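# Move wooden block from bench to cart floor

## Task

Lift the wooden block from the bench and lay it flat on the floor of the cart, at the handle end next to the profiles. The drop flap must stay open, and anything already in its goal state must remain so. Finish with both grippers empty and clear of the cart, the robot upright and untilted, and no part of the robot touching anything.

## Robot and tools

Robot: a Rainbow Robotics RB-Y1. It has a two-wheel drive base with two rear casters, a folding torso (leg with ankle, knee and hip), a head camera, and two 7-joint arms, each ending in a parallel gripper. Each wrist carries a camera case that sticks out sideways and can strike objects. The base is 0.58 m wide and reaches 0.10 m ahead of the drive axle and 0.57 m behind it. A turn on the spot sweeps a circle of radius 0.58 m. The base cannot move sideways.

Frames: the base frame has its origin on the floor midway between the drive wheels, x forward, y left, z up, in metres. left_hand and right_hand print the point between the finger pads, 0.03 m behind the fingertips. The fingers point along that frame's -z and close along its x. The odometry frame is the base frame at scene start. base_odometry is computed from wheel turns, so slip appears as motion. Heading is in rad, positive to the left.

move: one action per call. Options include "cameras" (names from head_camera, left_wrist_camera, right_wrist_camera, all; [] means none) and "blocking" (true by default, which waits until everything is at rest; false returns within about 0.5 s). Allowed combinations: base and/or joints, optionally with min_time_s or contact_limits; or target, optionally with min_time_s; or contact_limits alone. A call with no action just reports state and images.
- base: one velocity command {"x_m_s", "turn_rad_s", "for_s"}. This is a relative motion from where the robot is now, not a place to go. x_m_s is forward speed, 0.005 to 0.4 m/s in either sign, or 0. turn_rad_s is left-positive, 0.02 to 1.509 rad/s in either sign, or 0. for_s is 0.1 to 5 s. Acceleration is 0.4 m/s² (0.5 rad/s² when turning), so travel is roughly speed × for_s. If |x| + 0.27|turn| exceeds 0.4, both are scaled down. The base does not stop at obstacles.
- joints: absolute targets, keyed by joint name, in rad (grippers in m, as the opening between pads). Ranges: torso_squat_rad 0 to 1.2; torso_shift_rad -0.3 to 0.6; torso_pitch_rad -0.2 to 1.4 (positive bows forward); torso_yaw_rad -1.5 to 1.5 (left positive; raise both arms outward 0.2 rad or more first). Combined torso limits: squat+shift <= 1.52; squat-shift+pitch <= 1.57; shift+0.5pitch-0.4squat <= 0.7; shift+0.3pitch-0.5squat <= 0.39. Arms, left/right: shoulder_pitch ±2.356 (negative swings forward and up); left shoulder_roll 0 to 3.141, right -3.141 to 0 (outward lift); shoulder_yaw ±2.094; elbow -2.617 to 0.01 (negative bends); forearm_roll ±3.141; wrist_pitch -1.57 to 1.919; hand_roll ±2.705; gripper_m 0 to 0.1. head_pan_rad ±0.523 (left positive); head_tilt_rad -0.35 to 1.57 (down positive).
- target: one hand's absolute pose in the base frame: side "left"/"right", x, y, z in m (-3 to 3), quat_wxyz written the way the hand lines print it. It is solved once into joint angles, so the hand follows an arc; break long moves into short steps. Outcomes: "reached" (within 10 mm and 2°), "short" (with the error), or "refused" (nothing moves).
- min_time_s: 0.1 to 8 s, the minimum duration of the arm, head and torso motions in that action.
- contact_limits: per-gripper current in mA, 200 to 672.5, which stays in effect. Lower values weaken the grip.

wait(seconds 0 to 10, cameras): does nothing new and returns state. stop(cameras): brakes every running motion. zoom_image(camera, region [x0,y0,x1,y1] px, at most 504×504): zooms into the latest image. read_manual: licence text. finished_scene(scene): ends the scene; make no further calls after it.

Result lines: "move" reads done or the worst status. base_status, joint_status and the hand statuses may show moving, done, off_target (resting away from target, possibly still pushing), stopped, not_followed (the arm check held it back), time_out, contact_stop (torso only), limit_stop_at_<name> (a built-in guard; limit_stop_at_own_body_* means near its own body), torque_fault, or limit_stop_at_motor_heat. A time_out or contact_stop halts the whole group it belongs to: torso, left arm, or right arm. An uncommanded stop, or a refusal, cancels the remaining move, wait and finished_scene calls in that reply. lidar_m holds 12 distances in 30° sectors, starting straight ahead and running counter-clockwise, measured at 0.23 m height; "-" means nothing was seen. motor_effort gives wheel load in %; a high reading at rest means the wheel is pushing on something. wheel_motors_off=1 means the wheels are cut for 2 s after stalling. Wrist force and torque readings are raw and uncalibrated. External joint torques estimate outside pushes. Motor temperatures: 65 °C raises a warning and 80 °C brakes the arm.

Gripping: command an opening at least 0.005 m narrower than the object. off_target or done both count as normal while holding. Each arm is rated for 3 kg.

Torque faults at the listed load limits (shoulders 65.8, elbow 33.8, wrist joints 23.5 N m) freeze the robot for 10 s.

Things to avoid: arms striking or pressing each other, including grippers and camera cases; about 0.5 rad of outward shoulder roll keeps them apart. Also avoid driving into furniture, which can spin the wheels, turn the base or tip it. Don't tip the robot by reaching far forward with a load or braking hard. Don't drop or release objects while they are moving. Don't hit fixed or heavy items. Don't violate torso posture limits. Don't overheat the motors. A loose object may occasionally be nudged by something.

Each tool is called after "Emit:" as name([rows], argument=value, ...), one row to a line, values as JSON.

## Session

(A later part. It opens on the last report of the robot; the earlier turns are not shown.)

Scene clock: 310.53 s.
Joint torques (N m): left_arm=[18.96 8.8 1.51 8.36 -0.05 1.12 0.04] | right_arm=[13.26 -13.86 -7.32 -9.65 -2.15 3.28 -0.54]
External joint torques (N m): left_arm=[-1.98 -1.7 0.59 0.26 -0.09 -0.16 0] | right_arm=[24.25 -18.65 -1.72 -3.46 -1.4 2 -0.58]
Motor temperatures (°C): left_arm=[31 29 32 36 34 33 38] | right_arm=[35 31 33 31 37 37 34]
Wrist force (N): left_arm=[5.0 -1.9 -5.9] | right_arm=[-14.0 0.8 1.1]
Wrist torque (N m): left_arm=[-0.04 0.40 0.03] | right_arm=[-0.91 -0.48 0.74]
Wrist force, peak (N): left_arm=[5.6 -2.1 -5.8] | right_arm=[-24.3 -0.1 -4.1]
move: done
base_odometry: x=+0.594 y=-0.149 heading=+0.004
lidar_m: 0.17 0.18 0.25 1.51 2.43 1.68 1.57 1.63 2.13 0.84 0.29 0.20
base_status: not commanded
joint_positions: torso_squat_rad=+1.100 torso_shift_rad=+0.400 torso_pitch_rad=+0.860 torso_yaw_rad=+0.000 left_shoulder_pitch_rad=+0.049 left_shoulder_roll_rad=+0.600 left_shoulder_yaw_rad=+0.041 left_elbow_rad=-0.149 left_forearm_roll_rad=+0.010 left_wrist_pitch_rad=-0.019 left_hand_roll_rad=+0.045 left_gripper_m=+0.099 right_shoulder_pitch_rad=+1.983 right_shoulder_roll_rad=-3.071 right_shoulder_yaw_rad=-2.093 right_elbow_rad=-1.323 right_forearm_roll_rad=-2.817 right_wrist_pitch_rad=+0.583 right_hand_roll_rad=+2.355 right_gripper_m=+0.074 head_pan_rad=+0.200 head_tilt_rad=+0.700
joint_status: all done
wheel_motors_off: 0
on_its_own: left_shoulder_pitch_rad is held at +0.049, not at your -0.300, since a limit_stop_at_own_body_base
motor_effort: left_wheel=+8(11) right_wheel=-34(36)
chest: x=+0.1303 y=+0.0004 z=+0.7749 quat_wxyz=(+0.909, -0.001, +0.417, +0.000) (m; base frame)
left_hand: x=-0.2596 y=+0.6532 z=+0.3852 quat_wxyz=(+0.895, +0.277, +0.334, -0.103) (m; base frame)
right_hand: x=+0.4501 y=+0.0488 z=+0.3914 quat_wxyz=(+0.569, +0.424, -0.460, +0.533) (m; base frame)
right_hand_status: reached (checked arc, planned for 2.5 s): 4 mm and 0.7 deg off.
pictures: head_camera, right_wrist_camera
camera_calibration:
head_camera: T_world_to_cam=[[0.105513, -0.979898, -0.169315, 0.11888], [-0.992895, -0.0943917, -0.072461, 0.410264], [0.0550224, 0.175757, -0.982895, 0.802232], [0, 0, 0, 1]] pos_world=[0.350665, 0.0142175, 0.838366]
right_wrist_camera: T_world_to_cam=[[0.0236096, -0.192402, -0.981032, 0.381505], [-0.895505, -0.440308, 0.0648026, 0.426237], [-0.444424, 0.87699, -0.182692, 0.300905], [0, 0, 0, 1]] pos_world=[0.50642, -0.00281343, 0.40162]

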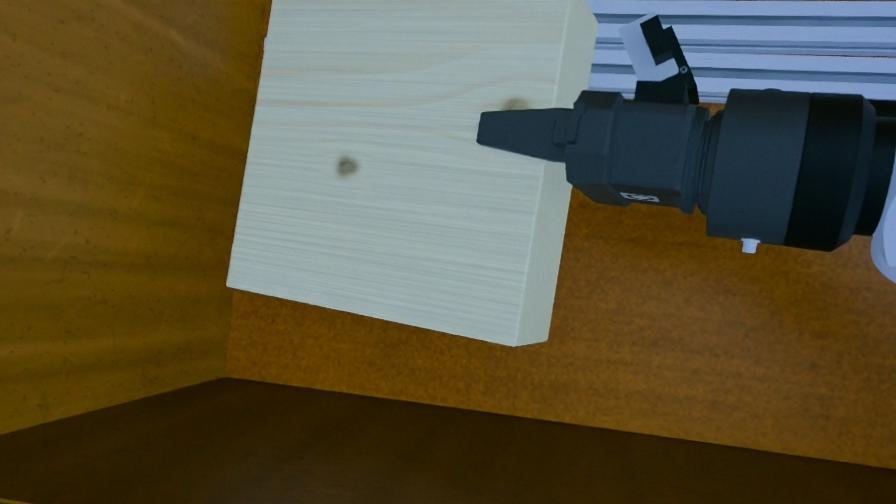

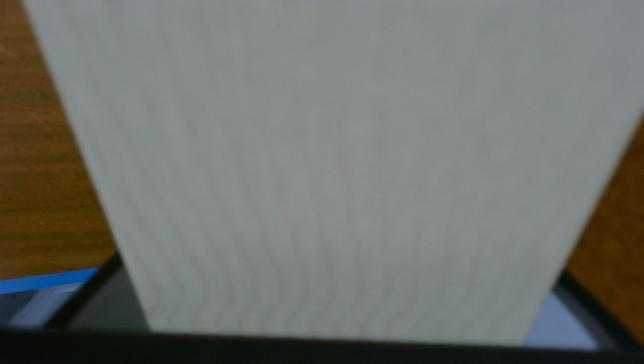

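Emit:
move(target={"side":"right","x":0.43,"y":0.05,"z":0.43,"quat_wxyz":[0.5684,0.4291,-0.4603,0.53]}, min_time_s=2, cameras=["head_camera"])

Emit:
move(joints={"head_pan_rad":-0.523,"head_tilt_rad":0.3}, cameras=["head_camera"])

Emit:
move(joints={"head_pan_rad":-0.523,"head_tilt_rad":1.0}, cameras=["head_camera"])

Scene clock: 315.77 s.
Joint torques (N m): left_arm=[18.74 9.12 1.54 8.25 -0.04 1.1 0.03] | right_arm=[-14.18 2.94 -8.65 -16.68 -2.97 5.28 -0.48]
External joint torques (N m): left_arm=[-2.2 -1.39 0.62 0.14 -0.09 -0.18 -0.02] | right_arm=[-4.13 -2.41 -2.66 -9.9 -2.35 4.05 -0.53]
Motor temperatures (°C): left_arm=[31 29 32 36 34 33 38] | right_arm=[35 31 33 31 37 37 34]
Wrist force (N): left_arm=[5.6 -2.6 -5.2] | right_arm=[-23.4 1.7 -3.0]
Wrist torque (N m): left_arm=[0.01 0.48 0.03] | right_arm=[-0.41 1.43 0.18]
Wrist force, peak (N): left_arm=[5.9 -2.0 -5.8] | right_arm=[-25.0 2.0 -3.6]
move: done
base_odometry: x=+0.594 y=-0.149 heading=+0.003
lidar_m: 0.17 0.17 0.26 1.51 2.43 1.68 1.58 1.62 2.12 0.87 0.29 0.21
base_status: not commanded
joint_positions: torso_squat_rad=+1.100 torso_shift_rad=+0.400 torso_pitch_rad=+0.861 torso_yaw_rad=+0.000 left_shoulder_pitch_rad=+0.049 left_shoulder_roll_rad=+0.600 left_shoulder_yaw_rad=+0.041 left_elbow_rad=-0.149 left_forearm_roll_rad=+0.010 left_wrist_pitch_rad=-0.019 left_hand_roll_rad=+0.045 left_gripper_m=+0.099 right_shoulder_pitch_rad=+2.017 right_shoulder_roll_rad=-2.956 right_shoulder_yaw_rad=-2.080 right_elbow_rad=-1.585 right_forearm_roll_rad=-2.817 right_wrist_pitch_rad=+0.444 right_hand_roll_rad=+2.306 right_gripper_m=+0.074 head_pan_rad=+0.200 head_tilt_rad=+0.700
joint_status: all done
wheel_motors_off: 0
on_its_own: left_shoulder_pitch_rad is held at +0.049, not at your -0.300, since a limit_stop_at_own_body_base
motor_effort: left_wheel=+1(13) right_wheel=+0(39)
chest: x=+0.1304 y=+0.0001 z=+0.7747 quat_wxyz=(+0.909, +0.000, +0.417, +0.000) (m; base frame)
left_hand: x=-0.2592 y=+0.6534 z=+0.3856 quat_wxyz=(+0.895, +0.277, +0.334, -0.103) (m; base frame)
right_hand: x=+0.4300 y=+0.0485 z=+0.4282 quat_wxyz=(+0.569, +0.429, -0.460, +0.529) (m; base frame)
right_hand_status: reached (checked arc, planned for 2.0 s): 2 mm and 0.1 deg off.
pictures: head_camera
camera_calibration:
head_camera: T_world_to_cam=[[0.104758, -0.979878, -0.1699, 0.119074], [-0.992997, -0.0936803, -0.0719768, 0.410014], [0.0546122, 0.17625, -0.982829, 0.802097], [0, 0, 0, 1]] pos_world=[0.350865, 0.0137184, 0.838067]

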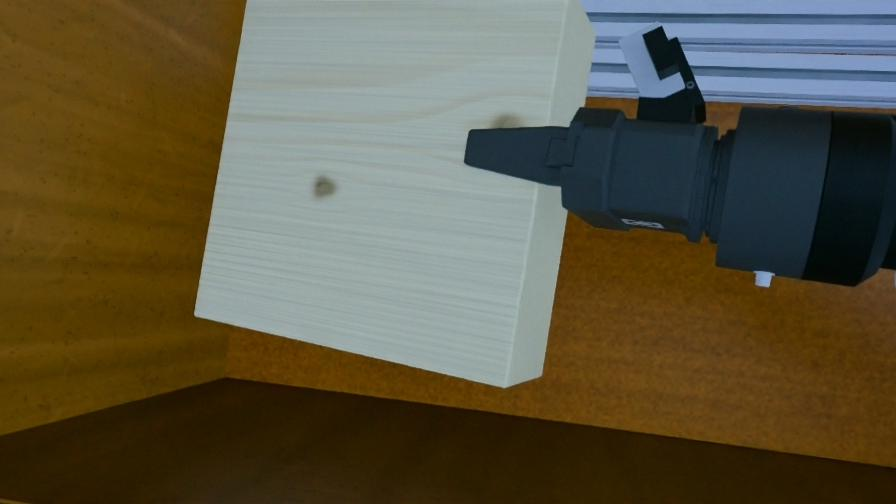

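Scene clock: 316.90 s.
Joint torques (N m): left_arm=[18.8 8.67 1.63 8.39 -0.14 0.93 -0.07] | right_arm=[-14.32 2.84 -9.06 -16.67 -2.89 5.25 -0.51]
External joint torques (N m): left_arm=[-2.14 -1.84 0.72 0.28 -0.19 -0.34 -0.11] | right_arm=[-4.27 -2.51 -3.07 -9.89 -2.28 4.02 -0.55]
Motor temperatures (°C): left_arm=[32 29 32 36 34 33 38] | right_arm=[35 31 33 31 37 37 34]
Wrist force (N): left_arm=[5.3 -1.5 -5.0] | right_arm=[-23.6 1.5 -2.9]
Wrist torque (N m): left_arm=[-0.11 0.42 0.04] | right_arm=[-0.35 1.37 0.19]
Wrist force, peak (N): left_arm=[5.4 -1.8 -6.0] | right_arm=[-24.0 1.6 -3.8]
move: done
base_odometry: x=+0.594 y=-0.149 heading=+0.003
lidar_m: 0.18 0.19 0.26 1.52 2.42 1.70 1.58 1.64 2.13 0.89 0.28 0.20
base_status: not commanded
joint_positions: torso_squat_rad=+1.100 torso_shift_rad=+0.400 torso_pitch_rad=+0.861 torso_yaw_rad=+0.000 left_shoulder_pitch_rad=+0.049 left_shoulder_roll_rad=+0.600 left_shoulder_yaw_rad=+0.041 left_elbow_rad=-0.149 left_forearm_roll_rad=+0.010 left_wrist_pitch_rad=-0.019 left_hand_roll_rad=+0.045 left_gripper_m=+0.099 right_shoulder_pitch_rad=+2.017 right_shoulder_roll_rad=-2.956 right_shoulder_yaw_rad=-2.080 right_elbow_rad=-1.585 right_forearm_roll_rad=-2.817 right_wrist_pitch_rad=+0.444 right_hand_roll_rad=+2.306 right_gripper_m=+0.074 head_pan_rad=-0.523 head_tilt_rad=+0.300
joint_status: all done
wheel_motors_off: 0
on_its_own: left_shoulder_pitch_rad is held at +0.049, not at your -0.300, since a limit_stop_at_own_body_base
motor_effort: left_wheel=+1(2) right_wheel=-1(2)
chest: x=+0.1304 y=+0.0001 z=+0.7747 quat_wxyz=(+0.909, +0.000, +0.417, +0.000) (m; base frame)
left_hand: x=-0.2592 y=+0.6534 z=+0.3856 quat_wxyz=(+0.895, +0.277, +0.334, -0.103) (m; base frame)
right_hand: x=+0.4300 y=+0.0485 z=+0.4282 quat_wxyz=(+0.569, +0.429, -0.460, +0.529) (m; base frame)
pictures: head_camera
camera_calibration:
head_camera: T_world_to_cam=[[-0.341525, -0.871431, 0.352093, -0.212415], [-0.863179, 0.142598, -0.484342, 0.737796], [0.371863, -0.469334, -0.800901, 0.546536], [0, 0, 0, 1]] pos_world=[0.361069, -0.0338048, 0.869857]

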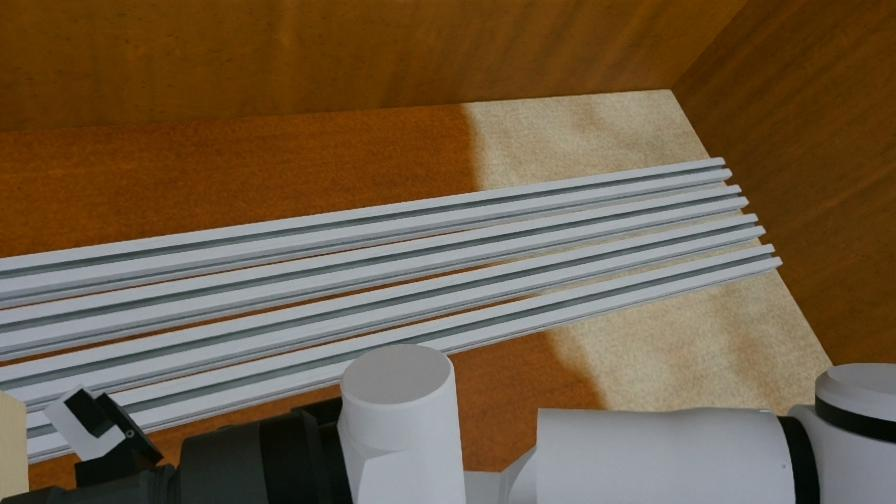

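Scene clock: 318.03 s.
Joint torques (N m): left_arm=[18.72 8.76 1.88 8.42 -0.02 1.01 0.1] | right_arm=[-13.91 2.63 -8.88 -16.62 -2.97 5.37 -0.59]
External joint torques (N m): left_arm=[-2.22 -1.75 0.96 0.31 -0.07 -0.26 0.06] | right_arm=[-3.86 -2.71 -2.89 -9.84 -2.35 4.14 -0.64]
Motor temperatures (°C): left_arm=[32 29 32 36 34 33 38] | right_arm=[35 31 33 31 37 37 34]
Wrist force (N): left_arm=[4.7 -1.1 -5.5] | right_arm=[-23.5 2.0 -3.2]
Wrist torque (N m): left_arm=[-0.16 0.34 0.03] | right_arm=[-0.39 1.41 0.20]
Wrist force, peak (N): left_arm=[5.9 -2.2 -5.4] | right_arm=[-23.5 2.1 -3.3]
move: done
base_odometry: x=+0.594 y=-0.149 heading=+0.003
lidar_m: 0.18 0.19 0.26 1.52 2.43 1.68 1.58 1.64 2.13 0.87 0.28 0.21
base_status: not commanded
joint_positions: torso_squat_rad=+1.100 torso_shift_rad=+0.400 torso_pitch_rad=+0.861 torso_yaw_rad=+0.000 left_shoulder_pitch_rad=+0.049 left_shoulder_roll_rad=+0.600 left_shoulder_yaw_rad=+0.041 left_elbow_rad=-0.149 left_forearm_roll_rad=+0.010 left_wrist_pitch_rad=-0.019 left_hand_roll_rad=+0.045 left_gripper_m=+0.099 right_shoulder_pitch_rad=+2.017 right_shoulder_roll_rad=-2.956 right_shoulder_yaw_rad=-2.080 right_elbow_rad=-1.585 right_forearm_roll_rad=-2.817 right_wrist_pitch_rad=+0.444 right_hand_roll_rad=+2.306 right_gripper_m=+0.074 head_pan_rad=-0.523 head_tilt_rad=+1.000
joint_status: all done
wheel_motors_off: 0
on_its_own: left_shoulder_pitch_rad is held at +0.049, not at your -0.300, since a limit_stop_at_own_body_base
motor_effort: left_wheel=+2(2) right_wheel=+0(4)
chest: x=+0.1304 y=+0.0001 z=+0.7747 quat_wxyz=(+0.909, +0.000, +0.417, +0.000) (m; base frame)
left_hand: x=-0.2592 y=+0.6534 z=+0.3856 quat_wxyz=(+0.895, +0.277, +0.334, -0.103) (m; base frame)
right_hand: x=+0.4300 y=+0.0485 z=+0.4282 quat_wxyz=(+0.569, +0.429, -0.460, +0.529) (m; base frame)
pictures: head_camera
camera_calibration:
head_camera: T_world_to_cam=[[-0.35386, -0.860595, 0.366278, -0.221319], [-0.89373, 0.426578, 0.138843, 0.193136], [-0.275734, -0.278223, -0.920089, 0.844341], [0, 0, 0, 1]] pos_world=[0.327108, -0.0379382, 0.831118]

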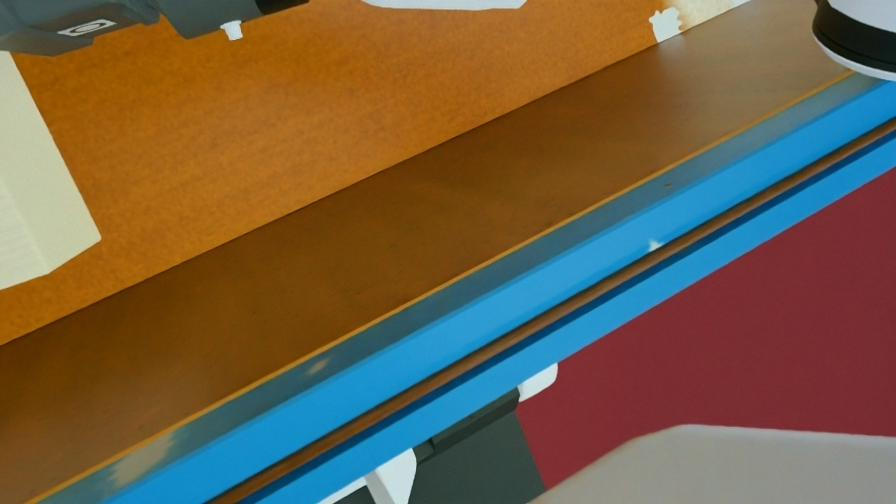

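Emit:
move(target={"side":"right","x":0.42,"y":0.03,"z":0.6,"quat_wxyz":[0.5684,0.4291,-0.4603,0.53]}, min_time_s=2, cameras=[])

Emit:
move(target={"side":"right","x":0.46,"y":-0.05,"z":0.78,"quat_wxyz":[0.5684,0.4291,-0.4603,0.53]}, min_time_s=2, cameras=[])

Emit:
move(base={"x_m_s":-0.2,"for_s":2.5}, cameras=["head_camera"])

Emit:
move(base={"turn_rad_s":-0.6,"for_s":2.61}, cameras=[])

Emit:
move(base={"x_m_s":0.1,"for_s":1.3}, cameras=[])

Emit:
move(base={"turn_rad_s":0.6,"for_s":2.61}, joints={"head_pan_rad":0.1,"head_tilt_rad":0.6}, cameras=["head_camera"])

Scene clock: 331.70 s.
Joint torques (N m): left_arm=[18.82 8.77 1.85 8.29 0.07 1.08 0.01] | right_arm=[-17.37 5.94 -11.7 -13.78 -1.5 3.67 -0.45]
External joint torques (N m): left_arm=[-2.12 -1.73 0.93 0.19 0.02 -0.2 -0.03] | right_arm=[-7.25 -2.1 -4.01 -8.03 -1.35 2.84 -0.5]
Motor temperatures (°C): left_arm=[32 29 32 36 34 33 38] | right_arm=[35 31 32 32 36 37 34]
Wrist force (N): left_arm=[4.8 -1.6 -5.4] | right_arm=[-22.8 1.7 -3.0]
Wrist torque (N m): left_arm=[-0.06 0.35 0.02] | right_arm=[-0.37 1.53 0.22]
Wrist force, peak (N): left_arm=[5.8 -1.1 -5.9] | right_arm=[-24.4 1.4 -3.8]
move: done
base_odometry: x=+0.594 y=-0.149 heading=+0.003
lidar_m: 0.17 0.19 0.27 1.51 2.43 1.66 1.58 1.63 2.13 0.87 0.28 0.20
base_status: not commanded
joint_positions: torso_squat_rad=+1.100 torso_shift_rad=+0.400 torso_pitch_rad=+0.861 torso_yaw_rad=+0.000 left_shoulder_pitch_rad=+0.049 left_shoulder_roll_rad=+0.600 left_shoulder_yaw_rad=+0.041 left_elbow_rad=-0.149 left_forearm_roll_rad=+0.010 left_wrist_pitch_rad=-0.019 left_hand_roll_rad=+0.045 left_gripper_m=+0.099 right_shoulder_pitch_rad=+1.807 right_shoulder_roll_rad=-2.499 right_shoulder_yaw_rad=-2.043 right_elbow_rad=-2.274 right_forearm_roll_rad=-2.932 right_wrist_pitch_rad=+0.096 right_hand_roll_rad=+2.044 right_gripper_m=+0.074 head_pan_rad=-0.523 head_tilt_rad=+1.000
joint_status: all done
wheel_motors_off: 0
on_its_own: left_shoulder_pitch_rad is held at +0.049, not at your -0.300, since a limit_stop_at_own_body_base
motor_effort: left_wheel=+0(2) right_wheel=+3(3)
chest: x=+0.1304 y=+0.0001 z=+0.7747 quat_wxyz=(+0.909, +0.000, +0.417, +0.000) (m; base frame)
left_hand: x=-0.2592 y=+0.6534 z=+0.3856 quat_wxyz=(+0.895, +0.277, +0.334, -0.103) (m; base frame)
right_hand: x=+0.4204 y=+0.0293 z=+0.5984 quat_wxyz=(+0.569, +0.429, -0.462, +0.528) (m; base frame)
right_hand_status: reached (checked arc, planned for 2.0 s): 2 mm and 0.3 deg off.
pictures: none
No camera images: "cameras" was empty.

Scene clock: 334.33 s.
Joint torques (N m): left_arm=[18.54 9.01 1.57 8.38 -0.05 0.93 0.01] | right_arm=[-15.36 -2.1 -13.8 1.67 -3.67 0.12 -0.3]
External joint torques (N m): left_arm=[-2.4 -1.5 0.65 0.27 -0.09 -0.34 -0.04] | right_arm=[-6.99 3.4 -5.15 0.67 -2.97 0.16 -0.34]
Motor temperatures (°C): left_arm=[32 29 32 36 34 33 38] | right_arm=[35 31 32 32 36 37 34]
Wrist force (N): left_arm=[5.2 -1.2 -5.8] | right_arm=[-22.7 1.9 -3.5]
Wrist torque (N m): left_arm=[-0.13 0.42 0.01] | right_arm=[-0.38 1.52 0.18]
Wrist force, peak (N): left_arm=[5.6 -1.8 -6.0] | right_arm=[-25.9 3.3 -4.3]
move: done
base_odometry: x=+0.594 y=-0.149 heading=+0.003
lidar_m: 0.18 0.19 0.26 1.52 2.43 1.68 1.57 1.63 2.13 0.88 0.30 0.20
base_status: not commanded
joint_positions: torso_squat_rad=+1.100 torso_shift_rad=+0.400 torso_pitch_rad=+0.861 torso_yaw_rad=+0.000 left_shoulder_pitch_rad=+0.049 left_shoulder_roll_rad=+0.600 left_shoulder_yaw_rad=+0.041 left_elbow_rad=-0.149 left_forearm_roll_rad=+0.010 left_wrist_pitch_rad=-0.019 left_hand_roll_rad=+0.045 left_gripper_m=+0.099 right_shoulder_pitch_rad=+0.012 right_shoulder_roll_rad=-1.896 right_shoulder_yaw_rad=-0.813 right_elbow_rad=-2.374 right_forearm_roll_rad=-3.140 right_wrist_pitch_rad=+0.449 right_hand_roll_rad=+1.584 right_gripper_m=+0.074 head_pan_rad=-0.523 head_tilt_rad=+1.000
joint_status: all done
wheel_motors_off: 0
on_its_own: left_shoulder_pitch_rad is held at +0.049, not at your -0.300, since a limit_stop_at_own_body_base
motor_effort: left_wheel=-3(4) right_wheel=+4(5)
chest: x=+0.1304 y=+0.0000 z=+0.7747 quat_wxyz=(+0.909, +0.000, +0.417, +0.000) (m; base frame)
left_hand: x=-0.2592 y=+0.6534 z=+0.3857 quat_wxyz=(+0.895, +0.277, +0.334, -0.103) (m; base frame)
right_hand: x=+0.4596 y=-0.0504 z=+0.7792 quat_wxyz=(+0.574, +0.423, -0.456, +0.532) (m; base frame)
right_hand_status: reached (checked arc, planned for 2.1 s): 1 mm and 1.0 deg off.
pictures: none
No camera images: "cameras" was empty.

Scene clock: 337.67 s.
Joint torques (N m): left_arm=[18.45 8.91 1.62 8.29 -0.05 0.93 0.07] | right_arm=[-15.49 -1.56 -13.27 1.61 -3.83 0.15 -0.21]
External joint torques (N m): left_arm=[-2.49 -1.61 0.7 0.19 -0.09 -0.35 0.02] | right_arm=[-7.12 3.94 -4.62 0.68 -3.13 0.14 -0.26]
Motor temperatures (°C): left_arm=[32 29 32 36 34 33 38] | right_arm=[35 31 32 32 36 37 34]
Wrist force (N): left_arm=[5.7 -1.5 -4.8] | right_arm=[-23.0 1.7 -4.2]
Wrist torque (N m): left_arm=[-0.06 0.49 0.05] | right_arm=[-0.26 1.51 0.18]
Wrist force, peak (N): left_arm=[6.0 -1.6 -5.7] | right_arm=[-24.7 0.7 -3.8]
move: done
base_odometry: x=+0.094 y=-0.151 heading=+0.002
lidar_m: 0.67 0.71 1.68 4.59 1.67 1.15 1.07 1.13 1.47 3.36 1.02 0.71
base_status: done (sent for 2.5 of 2.5 s)
joint_positions: torso_squat_rad=+1.100 torso_shift_rad=+0.400 torso_pitch_rad=+0.861 torso_yaw_rad=+0.000 left_shoulder_pitch_rad=+0.049 left_shoulder_roll_rad=+0.600 left_shoulder_yaw_rad=+0.041 left_elbow_rad=-0.149 left_forearm_roll_rad=+0.010 left_wrist_pitch_rad=-0.019 left_hand_roll_rad=+0.045 left_gripper_m=+0.099 right_shoulder_pitch_rad=+0.012 right_shoulder_roll_rad=-1.896 right_shoulder_yaw_rad=-0.813 right_elbow_rad=-2.374 right_forearm_roll_rad=-3.140 right_wrist_pitch_rad=+0.450 right_hand_roll_rad=+1.584 right_gripper_m=+0.074 head_pan_rad=-0.523 head_tilt_rad=+1.000
joint_status: not commanded
wheel_motors_off: 0
on_its_own: left_shoulder_pitch_rad is held at +0.049, not at your -0.300, since a limit_stop_at_own_body_base
motor_effort: left_wheel=-9(24) right_wheel=+9(24)
chest: x=+0.1303 y=+0.0000 z=+0.7747 quat_wxyz=(+0.909, +0.000, +0.417, +0.000) (m; base frame)
left_hand: x=-0.2592 y=+0.6534 z=+0.3857 quat_wxyz=(+0.895, +0.277, +0.334, -0.103) (m; base frame)
right_hand: x=+0.4596 y=-0.0504 z=+0.7792 quat_wxyz=(+0.574, +0.423, -0.456, +0.532) (m; base frame)
pictures: head_camera
camera_calibration:
head_camera: T_world_to_cam=[[-0.35404, -0.860608, 0.366073, -0.221212], [-0.89369, 0.426682, 0.138782, 0.19313], [-0.275634, -0.278021, -0.920179, 0.844336], [0, 0, 0, 1]] pos_world=[0.327008, -0.0380384, 0.831117]

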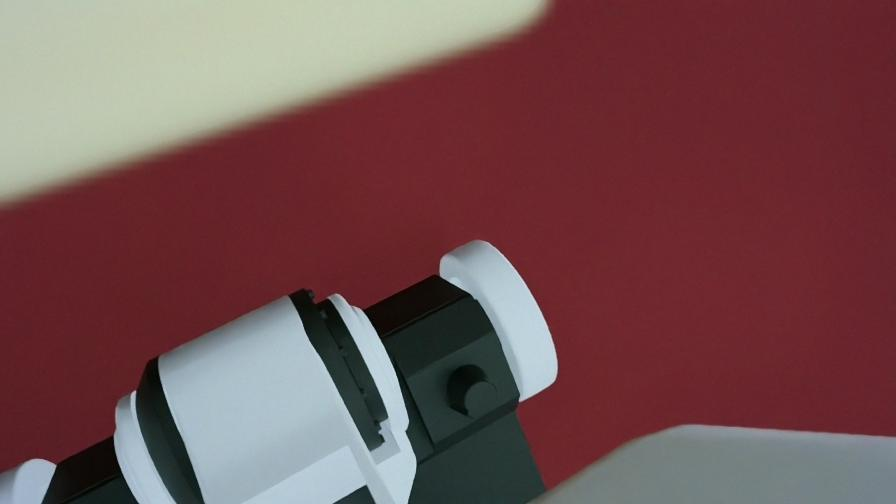

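Scene clock: 341.80 s.
Joint torques (N m): left_arm=[18.46 8.91 1.63 8.34 -0.06 1.05 -0.02] | right_arm=[-15.58 -1.94 -13.32 1.49 -3.79 0.13 -0.28]
External joint torques (N m): left_arm=[-2.48 -1.6 0.71 0.23 -0.1 -0.22 -0.06] | right_arm=[-7.21 3.56 -4.67 0.55 -3.09 0.13 -0.32]
Motor temperatures (°C): left_arm=[32 29 32 36 34 33 38] | right_arm=[35 31 32 32 36 37 34]
Wrist force (N): left_arm=[5.4 -1.8 -5.6] | right_arm=[-23.1 2.0 -4.6]
Wrist torque (N m): left_arm=[-0.07 0.42 0.03] | right_arm=[-0.36 1.50 0.19]
Wrist force, peak (N): left_arm=[5.3 -1.6 -6.2] | right_arm=[-23.6 2.0 -4.7]
move: done
base_odometry: x=+0.094 y=-0.151 heading=-1.557
lidar_m: 3.37 0.99 0.72 0.67 0.71 1.67 4.54 1.67 1.16 1.08 1.11 1.45
base_status: done (sent for 2.6 of 2.6 s)
joint_positions: torso_squat_rad=+1.100 torso_shift_rad=+0.400 torso_pitch_rad=+0.861 torso_yaw_rad=+0.000 left_shoulder_pitch_rad=+0.049 left_shoulder_roll_rad=+0.600 left_shoulder_yaw_rad=+0.041 left_elbow_rad=-0.149 left_forearm_roll_rad=+0.010 left_wrist_pitch_rad=-0.019 left_hand_roll_rad=+0.045 left_gripper_m=+0.099 right_shoulder_pitch_rad=+0.012 right_shoulder_roll_rad=-1.896 right_shoulder_yaw_rad=-0.813 right_elbow_rad=-2.374 right_forearm_roll_rad=-3.140 right_wrist_pitch_rad=+0.449 right_hand_roll_rad=+1.584 right_gripper_m=+0.074 head_pan_rad=-0.523 head_tilt_rad=+1.000
joint_status: not commanded
wheel_motors_off: 0
on_its_own: left_shoulder_pitch_rad is held at +0.049, not at your -0.300, since a limit_stop_at_own_body_base
motor_effort: left_wheel=+13(36) right_wheel=-5(30)
chest: x=+0.1303 y=+0.0000 z=+0.7747 quat_wxyz=(+0.909, +0.000, +0.417, +0.000) (m; base frame)
left_hand: x=-0.2592 y=+0.6535 z=+0.3858 quat_wxyz=(+0.895, +0.277, +0.334, -0.103) (m; base frame)
right_hand: x=+0.4596 y=-0.0504 z=+0.7792 quat_wxyz=(+0.574, +0.423, -0.456, +0.532) (m; base frame)
pictures: none
No camera images: "cameras" was empty.

Scene clock: 343.67 s.
Joint torques (N m): left_arm=[18.68 8.82 1.92 8.25 0.01 1.14 0.06] | right_arm=[-15.32 -2.25 -13.53 1.15 -3.76 0.16 -0.3]
External joint torques (N m): left_arm=[-2.26 -1.69 1 0.14 -0.04 -0.13 0.02] | right_arm=[-6.95 3.25 -4.87 0.21 -3.05 0.16 -0.35]
Motor temperatures (°C): left_arm=[32 29 32 36 34 33 38] | right_arm=[35 31 32 32 36 37 34]
Wrist force (N): left_arm=[5.3 -1.6 -5.2] | right_arm=[-22.9 1.5 -4.1]
Wrist torque (N m): left_arm=[-0.03 0.48 -0.02] | right_arm=[-0.41 1.54 0.17]
Wrist force, peak (N): left_arm=[5.0 -1.9 -6.2] | right_arm=[-24.4 0.0 -4.1]
move: done
base_odometry: x=+0.096 y=-0.281 heading=-1.557
lidar_m: 3.34 1.00 0.70 0.68 0.71 1.21 4.59 1.66 1.15 1.08 1.11 1.44
base_status: done (sent for 1.3 of 1.3 s)
joint_positions: torso_squat_rad=+1.100 torso_shift_rad=+0.400 torso_pitch_rad=+0.861 torso_yaw_rad=+0.000 left_shoulder_pitch_rad=+0.049 left_shoulder_roll_rad=+0.600 left_shoulder_yaw_rad=+0.041 left_elbow_rad=-0.149 left_forearm_roll_rad=+0.010 left_wrist_pitch_rad=-0.019 left_hand_roll_rad=+0.045 left_gripper_m=+0.099 right_shoulder_pitch_rad=+0.012 right_shoulder_roll_rad=-1.896 right_shoulder_yaw_rad=-0.813 right_elbow_rad=-2.374 right_forearm_roll_rad=-3.140 right_wrist_pitch_rad=+0.449 right_hand_roll_rad=+1.584 right_gripper_m=+0.074 head_pan_rad=-0.523 head_tilt_rad=+1.000
joint_status: not commanded
wheel_motors_off: 0
on_its_own: left_shoulder_pitch_rad is held at +0.049, not at your -0.300, since a limit_stop_at_own_body_base
motor_effort: left_wheel=+1(45) right_wheel=-2(20)
chest: x=+0.1304 y=+0.0000 z=+0.7746 quat_wxyz=(+0.909, +0.000, +0.417, +0.000) (m; base frame)
left_hand: x=-0.2592 y=+0.6535 z=+0.3857 quat_wxyz=(+0.895, +0.277, +0.334, -0.103) (m; base frame)
right_hand: x=+0.4597 y=-0.0504 z=+0.7791 quat_wxyz=(+0.574, +0.423, -0.456, +0.532) (m; base frame)
pictures: none
No camera images: "cameras" was empty.

Scene clock: 347.80 s.
Joint torques (N m): left_arm=[18.53 8.69 1.68 8.26 0.05 1.07 -0.14] | right_arm=[-15.47 -2.05 -13.64 1.28 -3.78 0.11 -0.22]
External joint torques (N m): left_arm=[-2.41 -1.82 0.76 0.16 0 -0.21 -0.18] | right_arm=[-7.1 3.45 -4.98 0.34 -3.07 0.11 -0.27]
Motor temperatures (°C): left_arm=[32 29 32 36 34 33 38] | right_arm=[35 31 32 32 36 37 34]
Wrist force (N): left_arm=[5.3 -0.9 -5.6] | right_arm=[-22.6 2.0 -3.8]
Wrist torque (N m): left_arm=[-0.16 0.39 0.02] | right_arm=[-0.33 1.53 0.16]
Wrist force, peak (N): left_arm=[5.9 -1.5 -5.7] | right_arm=[-24.0 2.0 -4.0]
move: done
base_odometry: x=+0.096 y=-0.281 heading=+0.002
lidar_m: 0.68 0.71 1.20 4.62 1.64 1.14 1.06 1.11 1.44 3.33 1.02 0.71
base_status: done (sent for 2.6 of 2.6 s)
joint_positions: torso_squat_rad=+1.100 torso_shift_rad=+0.400 torso_pitch_rad=+0.861 torso_yaw_rad=+0.000 left_shoulder_pitch_rad=+0.049 left_shoulder_roll_rad=+0.600 left_shoulder_yaw_rad=+0.041 left_elbow_rad=-0.149 left_forearm_roll_rad=+0.010 left_wrist_pitch_rad=-0.019 left_hand_roll_rad=+0.045 left_gripper_m=+0.099 right_shoulder_pitch_rad=+0.012 right_shoulder_roll_rad=-1.896 right_shoulder_yaw_rad=-0.813 right_elbow_rad=-2.374 right_forearm_roll_rad=-3.140 right_wrist_pitch_rad=+0.449 right_hand_roll_rad=+1.584 right_gripper_m=+0.074 head_pan_rad=+0.100 head_tilt_rad=+0.600
joint_status: all done
wheel_motors_off: 0
on_its_own: left_shoulder_pitch_rad is held at +0.049, not at your -0.300, since a limit_stop_at_own_body_base
motor_effort: left_wheel=-4(34) right_wheel=+15(32)
chest: x=+0.1304 y=+0.0001 z=+0.7747 quat_wxyz=(+0.909, +0.000, +0.417, +0.000) (m; base frame)
left_hand: x=-0.2592 y=+0.6534 z=+0.3857 quat_wxyz=(+0.895, +0.277, +0.334, -0.103) (m; base frame)
right_hand: x=+0.4597 y=-0.0504 z=+0.7791 quat_wxyz=(+0.574, +0.423, -0.456, +0.532) (m; base frame)
pictures: head_camera
camera_calibration:
head_camera: T_world_to_cam=[[0.04228, -0.994337, -0.0974992, 0.073176], [-0.985785, -0.0256348, -0.166046, 0.491395], [0.162607, 0.103134, -0.981286, 0.768633], [0, 0, 0, 1]] pos_world=[0.356331, 0.00608645, 0.842978]

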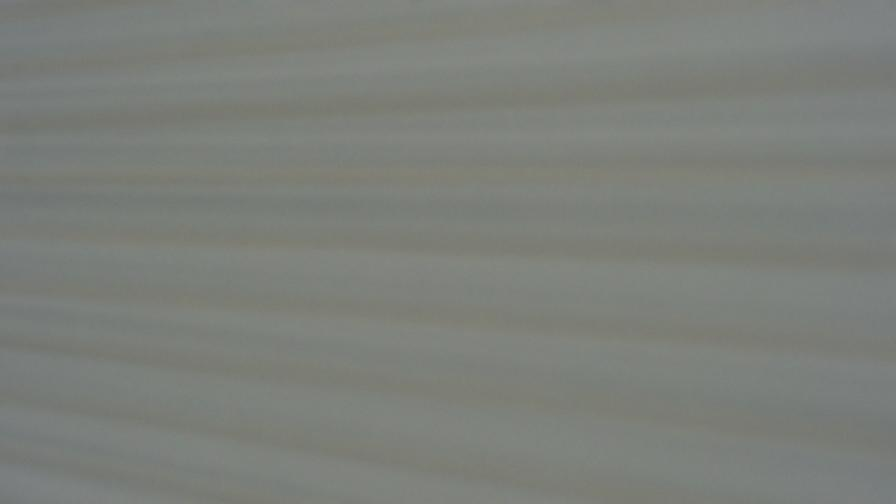

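Emit:
move(base={"x_m_s":0.2,"for_s":2.39}, cameras=[])

Emit:
move(target={"side":"right","x":0.44,"y":0.15,"z":0.70,"quat_wxyz":[0.5553,0.4392,-0.4508,0.5424]}, min_time_s=2.5, cameras=[])

Emit:
move(target={"side":"right","x":0.43,"y":0.18,"z":0.58,"quat_wxyz":[0.5553,0.4392,-0.4508,0.5424]}, min_time_s=2, cameras=["head_camera"])

Emit:
move(target={"side":"right","x":0.425,"y":0.185,"z":0.46,"quat_wxyz":[0.5553,0.4392,-0.4508,0.5424]}, min_time_s=2, cameras=["head_camera"])

Scene clock: 354.17 s.
Joint torques (N m): left_arm=[18.62 8.76 1.82 8.16 -0.1 0.96 0.07] | right_arm=[-15.17 -2.11 -13.47 1.41 -3.79 0.17 -0.27]
External joint torques (N m): left_arm=[-2.32 -1.75 0.9 0.05 -0.15 -0.31 0.03] | right_arm=[-6.8 3.39 -4.82 0.47 -3.09 0.17 -0.32]
Motor temperatures (°C): left_arm=[32 29 32 36 34 33 38] | right_arm=[35 31 32 31 36 37 34]
Wrist force (N): left_arm=[5.7 -1.4 -5.0] | right_arm=[-23.4 1.7 -4.2]
Wrist torque (N m): left_arm=[-0.14 0.49 0.04] | right_arm=[-0.35 1.47 0.19]
Wrist force, peak (N): left_arm=[6.0 -1.3 -6.4] | right_arm=[-24.8 0.8 -3.8]
move: done
base_odometry: x=+0.576 y=-0.280 heading=+0.002
lidar_m: 0.20 0.21 0.29 1.64 2.40 1.65 1.55 1.61 2.08 4.80 0.33 0.22
base_status: done (sent for 2.4 of 2.4 s)
joint_positions: torso_squat_rad=+1.100 torso_shift_rad=+0.400 torso_pitch_rad=+0.861 torso_yaw_rad=+0.000 left_shoulder_pitch_rad=+0.049 left_shoulder_roll_rad=+0.600 left_shoulder_yaw_rad=+0.041 left_elbow_rad=-0.149 left_forearm_roll_rad=+0.010 left_wrist_pitch_rad=-0.019 left_hand_roll_rad=+0.045 left_gripper_m=+0.099 right_shoulder_pitch_rad=+0.012 right_shoulder_roll_rad=-1.896 right_shoulder_yaw_rad=-0.813 right_elbow_rad=-2.374 right_forearm_roll_rad=-3.140 right_wrist_pitch_rad=+0.449 right_hand_roll_rad=+1.584 right_gripper_m=+0.074 head_pan_rad=+0.100 head_tilt_rad=+0.600
joint_status: not commanded
wheel_motors_off: 0
on_its_own: left_shoulder_pitch_rad is held at +0.049, not at your -0.300, since a limit_stop_at_own_body_base
motor_effort: left_wheel=-1(23) right_wheel=+0(42)
chest: x=+0.1304 y=+0.0001 z=+0.7746 quat_wxyz=(+0.909, +0.000, +0.417, +0.000) (m; base frame)
left_hand: x=-0.2592 y=+0.6534 z=+0.3857 quat_wxyz=(+0.895, +0.277, +0.334, -0.103) (m; base frame)
right_hand: x=+0.4597 y=-0.0504 z=+0.7791 quat_wxyz=(+0.574, +0.423, -0.456, +0.532) (m; base frame)
pictures: none
No camera images: "cameras" was empty.

Scene clock: 357.00 s.
Joint torques (N m): left_arm=[18.8 8.86 1.78 8.29 -0.09 1.04 -0.05] | right_arm=[-21.78 3.85 -19.83 -3.38 1.42 -1.59 -0.45]
External joint torques (N m): left_arm=[-2.14 -1.64 0.86 0.19 -0.13 -0.23 -0.09] | right_arm=[-5.38 -0.18 -9.64 -1.98 0.92 -1.12 -0.49]
Motor temperatures (°C): left_arm=[32 28 32 36 34 33 38] | right_arm=[35 31 33 31 36 37 34]
Wrist force (N): left_arm=[5.3 -1.7 -5.5] | right_arm=[-23.5 1.8 -3.8]
Wrist torque (N m): left_arm=[-0.07 0.43 -0.02] | right_arm=[-0.43 1.51 0.22]
Wrist force, peak (N): left_arm=[6.4 -2.0 -5.0] | right_arm=[-23.5 3.7 -7.3]
move: done
base_odometry: x=+0.576 y=-0.280 heading=+0.002
lidar_m: 0.20 0.22 0.28 1.65 2.39 1.64 1.55 1.60 2.08 4.80 0.32 0.22
base_status: not commanded
joint_positions: torso_squat_rad=+1.100 torso_shift_rad=+0.400 torso_pitch_rad=+0.861 torso_yaw_rad=+0.000 left_shoulder_pitch_rad=+0.049 left_shoulder_roll_rad=+0.600 left_shoulder_yaw_rad=+0.041 left_elbow_rad=-0.149 left_forearm_roll_rad=+0.010 left_wrist_pitch_rad=-0.019 left_hand_roll_rad=+0.045 left_gripper_m=+0.099 right_shoulder_pitch_rad=+0.877 right_shoulder_roll_rad=-2.755 right_shoulder_yaw_rad=-1.547 right_elbow_rad=-2.217 right_forearm_roll_rad=-2.759 right_wrist_pitch_rad=-0.211 right_hand_roll_rad=+1.330 right_gripper_m=+0.074 head_pan_rad=+0.100 head_tilt_rad=+0.600
joint_status: all done
wheel_motors_off: 0
on_its_own: left_shoulder_pitch_rad is held at +0.049, not at your -0.300, since a limit_stop_at_own_body_base
motor_effort: left_wheel=-1(2) right_wheel=+1(3)
chest: x=+0.1304 y=+0.0001 z=+0.7746 quat_wxyz=(+0.909, +0.000, +0.417, +0.000) (m; base frame)
left_hand: x=-0.2592 y=+0.6534 z=+0.3857 quat_wxyz=(+0.895, +0.277, +0.334, -0.103) (m; base frame)
right_hand: x=+0.4405 y=+0.1492 z=+0.6983 quat_wxyz=(+0.559, +0.437, -0.450, +0.543) (m; base frame)
right_hand_status: reached (checked arc, planned for 2.5 s): 2 mm and 0.5 deg off.
pictures: none
No camera images: "cameras" was empty.

Scene clock: 359.33 s.
Joint torques (N m): left_arm=[18.7 8.93 1.69 8.28 -0.03 1.09 -0.02] | right_arm=[-21.47 -0.55 -19.3 -10.46 1 -1.37 0.06]
External joint torques (N m): left_arm=[-2.24 -1.58 0.77 0.17 -0.08 -0.19 -0.06] | right_arm=[-5.29 -3.4 -9.65 -5.67 0.58 -0.97 0.01]
Motor temperatures (°C): left_arm=[32 28 32 36 34 33 38] | right_arm=[35 31 33 31 36 37 34]
Wrist force (N): left_arm=[5.0 -1.6 -5.2] | right_arm=[-23.4 1.7 -2.9]
Wrist torque (N m): left_arm=[-0.10 0.42 0.06] | right_arm=[-0.34 1.43 0.19]
Wrist force, peak (N): left_arm=[5.7 -1.3 -5.9] | right_arm=[-24.1 1.0 -3.4]
move: done
base_odometry: x=+0.576 y=-0.280 heading=+0.002
lidar_m: 0.19 0.21 0.29 1.65 2.40 1.65 1.55 1.60 2.09 4.80 0.31 0.22
base_status: not commanded
joint_positions: torso_squat_rad=+1.100 torso_shift_rad=+0.400 torso_pitch_rad=+0.861 torso_yaw_rad=+0.000 left_shoulder_pitch_rad=+0.049 left_shoulder_roll_rad=+0.600 left_shoulder_yaw_rad=+0.041 left_elbow_rad=-0.149 left_forearm_roll_rad=+0.010 left_wrist_pitch_rad=-0.019 left_hand_roll_rad=+0.045 left_gripper_m=+0.099 right_shoulder_pitch_rad=+1.299 right_shoulder_roll_rad=-3.001 right_shoulder_yaw_rad=-1.634 right_elbow_rad=-1.939 right_forearm_roll_rad=-2.410 right_wrist_pitch_rad=-0.158 right_hand_roll_rad=+1.364 right_gripper_m=+0.074 head_pan_rad=+0.100 head_tilt_rad=+0.600
joint_status: all done
wheel_motors_off: 0
on_its_own: left_shoulder_pitch_rad is held at +0.049, not at your -0.300, since a limit_stop_at_own_body_base
motor_effort: left_wheel=-1(2) right_wheel=+2(3)
chest: x=+0.1304 y=+0.0001 z=+0.7746 quat_wxyz=(+0.909, +0.000, +0.417, +0.000) (m; base frame)
left_hand: x=-0.2592 y=+0.6534 z=+0.3857 quat_wxyz=(+0.895, +0.277, +0.334, -0.103) (m; base frame)
right_hand: x=+0.4304 y=+0.1788 z=+0.5779 quat_wxyz=(+0.558, +0.437, -0.450, +0.543) (m; base frame)
right_hand_status: reached (checked arc, planned for 2.0 s): 2 mm and 0.5 deg off.
pictures: head_camera
camera_calibration:
head_camera: T_world_to_cam=[[0.04228, -0.994337, -0.0974992, 0.073176], [-0.985785, -0.0256348, -0.166046, 0.491395], [0.162607, 0.103134, -0.981286, 0.768633], [0, 0, 0, 1]] pos_world=[0.356331, 0.00608645, 0.842978]

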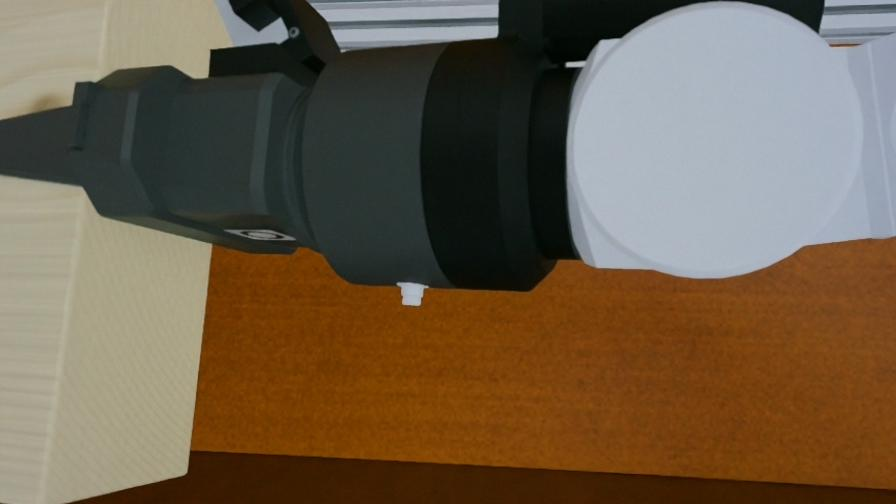

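Scene clock: 361.67 s.
Joint torques (N m): left_arm=[18.61 8.93 1.64 8.16 0.01 1.07 -0.07] | right_arm=[-21.31 -2.55 -14.76 -12.1 0.45 -6.2 -0.34]
External joint torques (N m): left_arm=[-2.33 -1.58 0.72 0.05 -0.03 -0.21 -0.11] | right_arm=[-5.65 -4.32 -6.32 -6.81 0.12 -4.7 -0.39]
Motor temperatures (°C): left_arm=[32 28 32 36 34 33 38] | right_arm=[35 31 33 31 36 37 34]
Wrist force (N): left_arm=[5.1 -1.5 -5.0] | right_arm=[-22.8 1.7 -6.2]
Wrist torque (N m): left_arm=[-0.10 0.43 -0.01] | right_arm=[-0.41 1.41 0.20]
Wrist force, peak (N): left_arm=[5.7 -2.1 -5.7] | right_arm=[-23.9 3.5 -6.0]
move: short
base_odometry: x=+0.576 y=-0.280 heading=+0.002
lidar_m: 0.20 0.20 0.29 1.65 2.40 1.65 1.55 1.59 2.09 4.81 0.32 0.22
base_status: not commanded
joint_positions: torso_squat_rad=+1.100 torso_shift_rad=+0.400 torso_pitch_rad=+0.861 torso_yaw_rad=+0.000 left_shoulder_pitch_rad=+0.049 left_shoulder_roll_rad=+0.600 left_shoulder_yaw_rad=+0.041 left_elbow_rad=-0.149 left_forearm_roll_rad=+0.010 left_wrist_pitch_rad=-0.019 left_hand_roll_rad=+0.045 left_gripper_m=+0.099 right_shoulder_pitch_rad=+1.443 right_shoulder_roll_rad=-3.140 right_shoulder_yaw_rad=-1.560 right_elbow_rad=-1.635 right_forearm_roll_rad=-1.512 right_wrist_pitch_rad=-0.126 right_hand_roll_rad=+0.609 right_gripper_m=+0.074 head_pan_rad=+0.100 head_tilt_rad=+0.600
joint_status: all done
wheel_motors_off: 0
on_its_own: left_shoulder_pitch_rad is held at +0.049, not at your -0.300, since a limit_stop_at_own_body_base
motor_effort: left_wheel=-1(2) right_wheel=+1(2)
chest: x=+0.1304 y=+0.0001 z=+0.7746 quat_wxyz=(+0.909, +0.000, +0.417, +0.000) (m; base frame)
left_hand: x=-0.2592 y=+0.6534 z=+0.3857 quat_wxyz=(+0.895, +0.277, +0.334, -0.103) (m; base frame)
right_hand: x=+0.4247 y=+0.1744 z=+0.4624 quat_wxyz=(+0.581, +0.407, -0.419, +0.566) (m; base frame)
right_hand_status: short (checked arc, as near as the solve gets, planned for 2.0 s): 11 mm and 6.6 deg off.
pictures: head_camera
camera_calibration:
head_camera: T_world_to_cam=[[0.04228, -0.994337, -0.0974992, 0.073176], [-0.985785, -0.0256348, -0.166046, 0.491395], [0.162607, 0.103134, -0.981286, 0.768633], [0, 0, 0, 1]] pos_world=[0.356331, 0.00608645, 0.842978]

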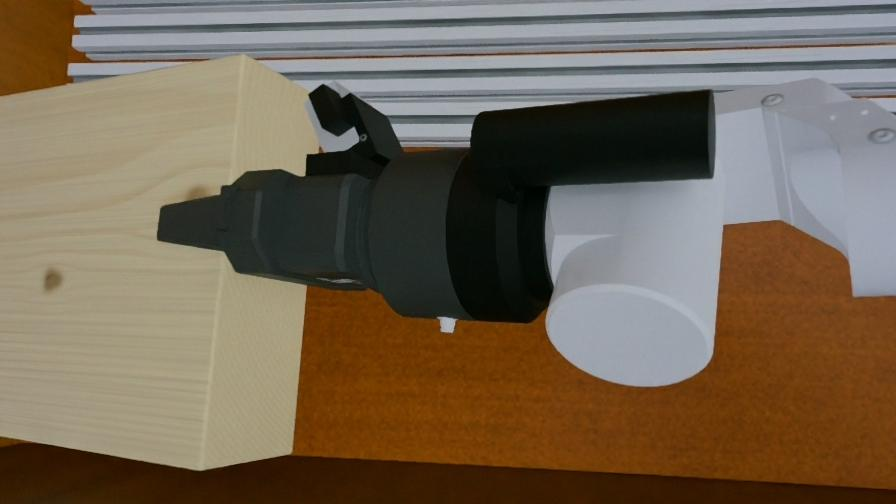

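Emit:
move(target={"side":"right","x":0.425,"y":0.11,"z":0.50,"quat_wxyz":[0.5553,0.4392,-0.4508,0.5424]}, min_time_s=2, cameras=["head_camera"])

Emit:
move(joints={"torso_yaw_rad":0.15}, min_time_s=1.5, cameras=["head_camera"])

Emit:
move(target={"side":"right","x":0.425,"y":0.18,"z":0.44,"quat_wxyz":[0.5553,0.4392,-0.4508,0.5424]}, min_time_s=2, cameras=["head_camera"])

Scene clock: 369.20 s.
Joint torques (N m): left_arm=[18.47 8.77 1.96 8.33 -0.04 1.13 -0.09] | right_arm=[-23.12 3.64 -13.66 -12.61 0.91 -7.32 -0.63]
External joint torques (N m): left_arm=[-2.47 -1.74 1.04 0.23 -0.09 -0.15 -0.13] | right_arm=[-8.55 -0.71 -5.48 -7.64 0.5 -5.56 -0.68]
Motor temperatures (°C): left_arm=[32 28 32 36 34 33 38] | right_arm=[35 31 33 31 36 37 34]
Wrist force (N): left_arm=[4.8 -1.4 -5.6] | right_arm=[-22.8 1.9 -3.9]
Wrist torque (N m): left_arm=[-0.09 0.38 0.04] | right_arm=[-0.33 1.47 0.23]
Wrist force, peak (N): left_arm=[5.4 -1.9 -5.9] | right_arm=[-23.6 2.2 -5.0]
move: done
base_odometry: x=+0.576 y=-0.280 heading=+0.002
lidar_m: 0.20 0.21 0.29 1.64 2.40 1.65 1.55 1.60 2.07 4.80 0.32 0.23
base_status: not commanded
joint_positions: torso_squat_rad=+1.100 torso_shift_rad=+0.400 torso_pitch_rad=+0.861 torso_yaw_rad=+0.000 left_shoulder_pitch_rad=+0.049 left_shoulder_roll_rad=+0.600 left_shoulder_yaw_rad=+0.041 left_elbow_rad=-0.149 left_forearm_roll_rad=+0.010 left_wrist_pitch_rad=-0.019 left_hand_roll_rad=+0.045 left_gripper_m=+0.099 right_shoulder_pitch_rad=+1.398 right_shoulder_roll_rad=-2.894 right_shoulder_yaw_rad=-1.444 right_elbow_rad=-1.842 right_forearm_roll_rad=-1.260 right_wrist_pitch_rad=-0.324 right_hand_roll_rad=+0.351 right_gripper_m=+0.074 head_pan_rad=+0.100 head_tilt_rad=+0.600
joint_status: all done
wheel_motors_off: 0
on_its_own: left_shoulder_pitch_rad is held at +0.049, not at your -0.300, since a limit_stop_at_own_body_base
motor_effort: left_wheel=-1(2) right_wheel=+0(3)
chest: x=+0.1304 y=+0.0001 z=+0.7747 quat_wxyz=(+0.909, +0.000, +0.417, +0.000) (m; base frame)
left_hand: x=-0.2592 y=+0.6534 z=+0.3857 quat_wxyz=(+0.895, +0.277, +0.334, -0.103) (m; base frame)
right_hand: x=+0.4242 y=+0.1087 z=+0.4983 quat_wxyz=(+0.562, +0.432, -0.450, +0.543) (m; base frame)
right_hand_status: reached (checked arc, planned for 2.0 s): 2 mm and 1.2 deg off.
pictures: head_camera
camera_calibration:
head_camera: T_world_to_cam=[[0.04228, -0.994337, -0.0974992, 0.073176], [-0.985785, -0.0256348, -0.166046, 0.491395], [0.162607, 0.103134, -0.981286, 0.768633], [0, 0, 0, 1]] pos_world=[0.356331, 0.00608645, 0.842978]

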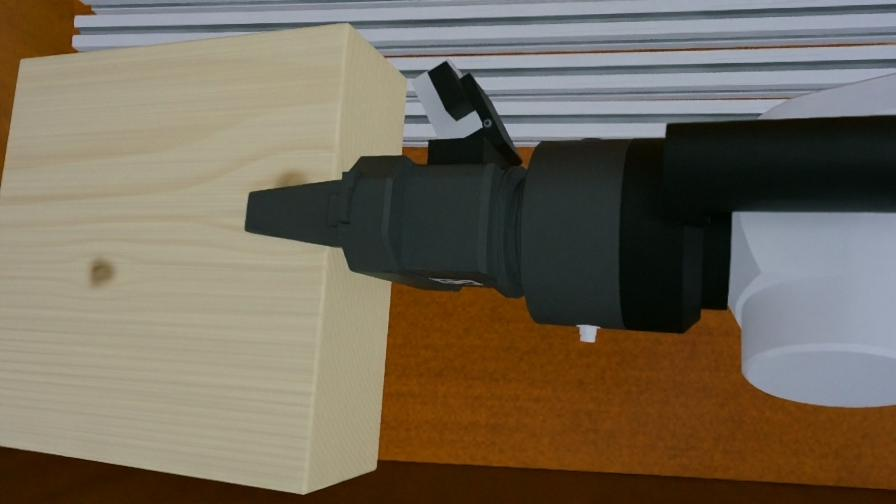

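Scene clock: 371.00 s.
Joint torques (N m): left_arm=[18.71 11.15 1.92 8.15 0.07 1.12 0.04] | right_arm=[-23.31 0.42 -14.57 -12.71 0.91 -7.43 -0.45]
External joint torques (N m): left_arm=[-2.02 -2.06 0.81 0.17 0.01 -0.15 0] | right_arm=[-7.99 -1.77 -5.9 -7.41 0.49 -5.64 -0.5]
Motor temperatures (°C): left_arm=[32 28 32 36 34 33 38] | right_arm=[35 30 33 32 36 37 34]
Wrist force (N): left_arm=[5.3 -2.8 -5.2] | right_arm=[-23.7 2.2 -1.3]
Wrist torque (N m): left_arm=[0.01 0.44 0.00] | right_arm=[-0.35 1.49 0.21]
Wrist force, peak (N): left_arm=[5.6 -1.5 -6.3] | right_arm=[-23.6 2.2 -3.8]
move: done
base_odometry: x=+0.576 y=-0.280 heading=+0.002
lidar_m: 0.19 0.21 0.28 1.65 2.38 1.66 1.54 1.59 2.08 4.80 0.33 0.22
base_status: not commanded
joint_positions: torso_squat_rad=+1.100 torso_shift_rad=+0.400 torso_pitch_rad=+0.861 torso_yaw_rad=+0.150 left_shoulder_pitch_rad=+0.049 left_shoulder_roll_rad=+0.600 left_shoulder_yaw_rad=+0.041 left_elbow_rad=-0.149 left_forearm_roll_rad=+0.010 left_wrist_pitch_rad=-0.019 left_hand_roll_rad=+0.045 left_gripper_m=+0.099 right_shoulder_pitch_rad=+1.398 right_shoulder_roll_rad=-2.894 right_shoulder_yaw_rad=-1.444 right_elbow_rad=-1.842 right_forearm_roll_rad=-1.260 right_wrist_pitch_rad=-0.324 right_hand_roll_rad=+0.351 right_gripper_m=+0.074 head_pan_rad=+0.100 head_tilt_rad=+0.600
joint_status: all done
wheel_motors_off: 0
on_its_own: left_shoulder_pitch_rad is held at +0.049, not at your -0.300, since a limit_stop_at_own_body_base
motor_effort: left_wheel=+0(2) right_wheel=+3(3)
chest: x=+0.1304 y=+0.0001 z=+0.7747 quat_wxyz=(+0.906, +0.031, +0.416, +0.068) (m; base frame)
left_hand: x=-0.3231 y=+0.6522 z=+0.4600 quat_wxyz=(+0.882, +0.311, +0.352, -0.040) (m; base frame)
right_hand: x=+0.4107 y=+0.1674 z=+0.5140 quat_wxyz=(+0.510, +0.484, -0.459, +0.543) (m; base frame)
pictures: head_camera
camera_calibration:
head_camera: T_world_to_cam=[[0.138312, -0.968038, -0.209217, 0.1472], [-0.979527, -0.102507, -0.173262, 0.496138], [0.146278, 0.228898, -0.962397, 0.75614], [0, 0, 0, 1]] pos_world=[0.355015, 0.0202737, 0.844465]

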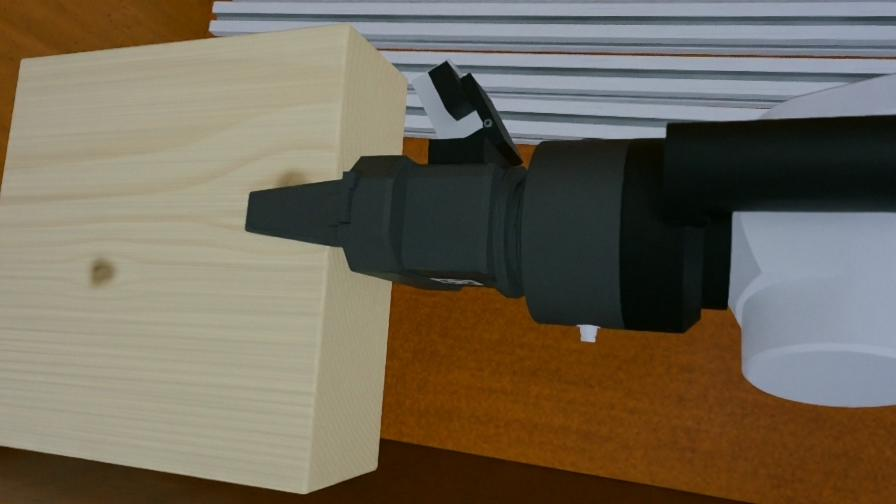

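Scene clock: 373.33 s.
Joint torques (N m): left_arm=[18.39 11.23 1.89 8.24 -0.13 1.1 0.03] | right_arm=[-20.95 -4.09 -16.58 -12.09 0.63 -7.16 0.02]
External joint torques (N m): left_arm=[-2.34 -1.98 0.78 0.26 -0.19 -0.18 -0.01] | right_arm=[-5.64 -5.3 -8.64 -6.79 0.18 -5.46 -0.03]
Motor temperatures (°C): left_arm=[32 28 32 36 34 33 38] | right_arm=[35 30 33 32 36 37 34]
Wrist force (N): left_arm=[5.0 -2.0 -5.1] | right_arm=[-23.3 1.6 -3.8]
Wrist torque (N m): left_arm=[-0.04 0.43 0.03] | right_arm=[-0.32 1.40 0.19]
Wrist force, peak (N): left_arm=[5.9 -3.0 -4.8] | right_arm=[-24.1 1.6 -2.3]
move: done
base_odometry: x=+0.576 y=-0.280 heading=+0.002
lidar_m: 0.20 0.20 0.29 1.66 2.38 1.64 1.55 1.60 2.08 4.80 0.31 0.23
base_status: not commanded
joint_positions: torso_squat_rad=+1.100 torso_shift_rad=+0.400 torso_pitch_rad=+0.861 torso_yaw_rad=+0.150 left_shoulder_pitch_rad=+0.049 left_shoulder_roll_rad=+0.600 left_shoulder_yaw_rad=+0.041 left_elbow_rad=-0.149 left_forearm_roll_rad=+0.010 left_wrist_pitch_rad=-0.019 left_hand_roll_rad=+0.045 left_gripper_m=+0.099 right_shoulder_pitch_rad=+1.499 right_shoulder_roll_rad=-3.028 right_shoulder_yaw_rad=-1.447 right_elbow_rad=-1.609 right_forearm_roll_rad=-1.324 right_wrist_pitch_rad=-0.319 right_hand_roll_rad=+0.443 right_gripper_m=+0.074 head_pan_rad=+0.100 head_tilt_rad=+0.600
joint_status: all done
wheel_motors_off: 0
on_its_own: left_shoulder_pitch_rad is held at +0.049, not at your -0.300, since a limit_stop_at_own_body_base
motor_effort: left_wheel=-1(2) right_wheel=+1(2)
chest: x=+0.1304 y=+0.0001 z=+0.7747 quat_wxyz=(+0.906, +0.031, +0.416, +0.068) (m; base frame)
left_hand: x=-0.3231 y=+0.6522 z=+0.4600 quat_wxyz=(+0.882, +0.311, +0.352, -0.040) (m; base frame)
right_hand: x=+0.4249 y=+0.1786 z=+0.4378 quat_wxyz=(+0.557, +0.438, -0.450, +0.544) (m; base frame)
right_hand_status: reached (checked arc, planned for 2.0 s): 3 mm and 0.3 deg off.
pictures: head_camera
camera_calibration:
head_camera: T_world_to_cam=[[0.138312, -0.968038, -0.209217, 0.1472], [-0.979527, -0.102507, -0.173262, 0.496138], [0.146278, 0.228898, -0.962397, 0.75614], [0, 0, 0, 1]] pos_world=[0.355015, 0.0202737, 0.844465]

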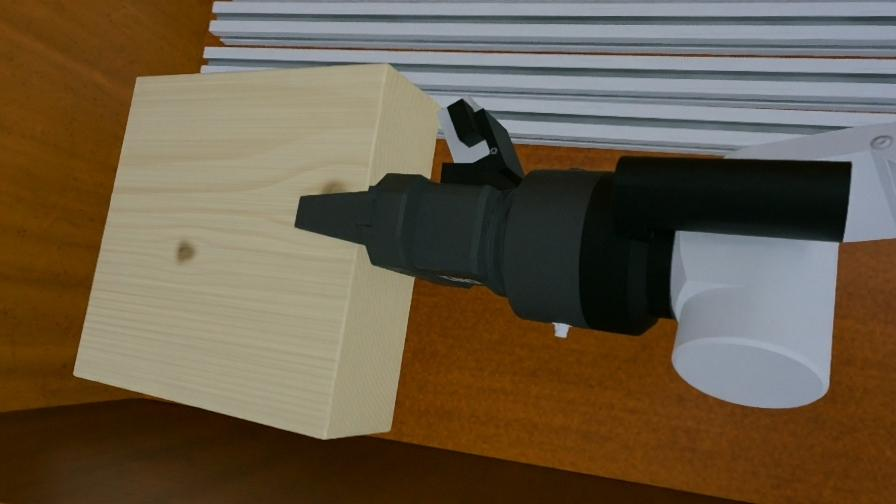

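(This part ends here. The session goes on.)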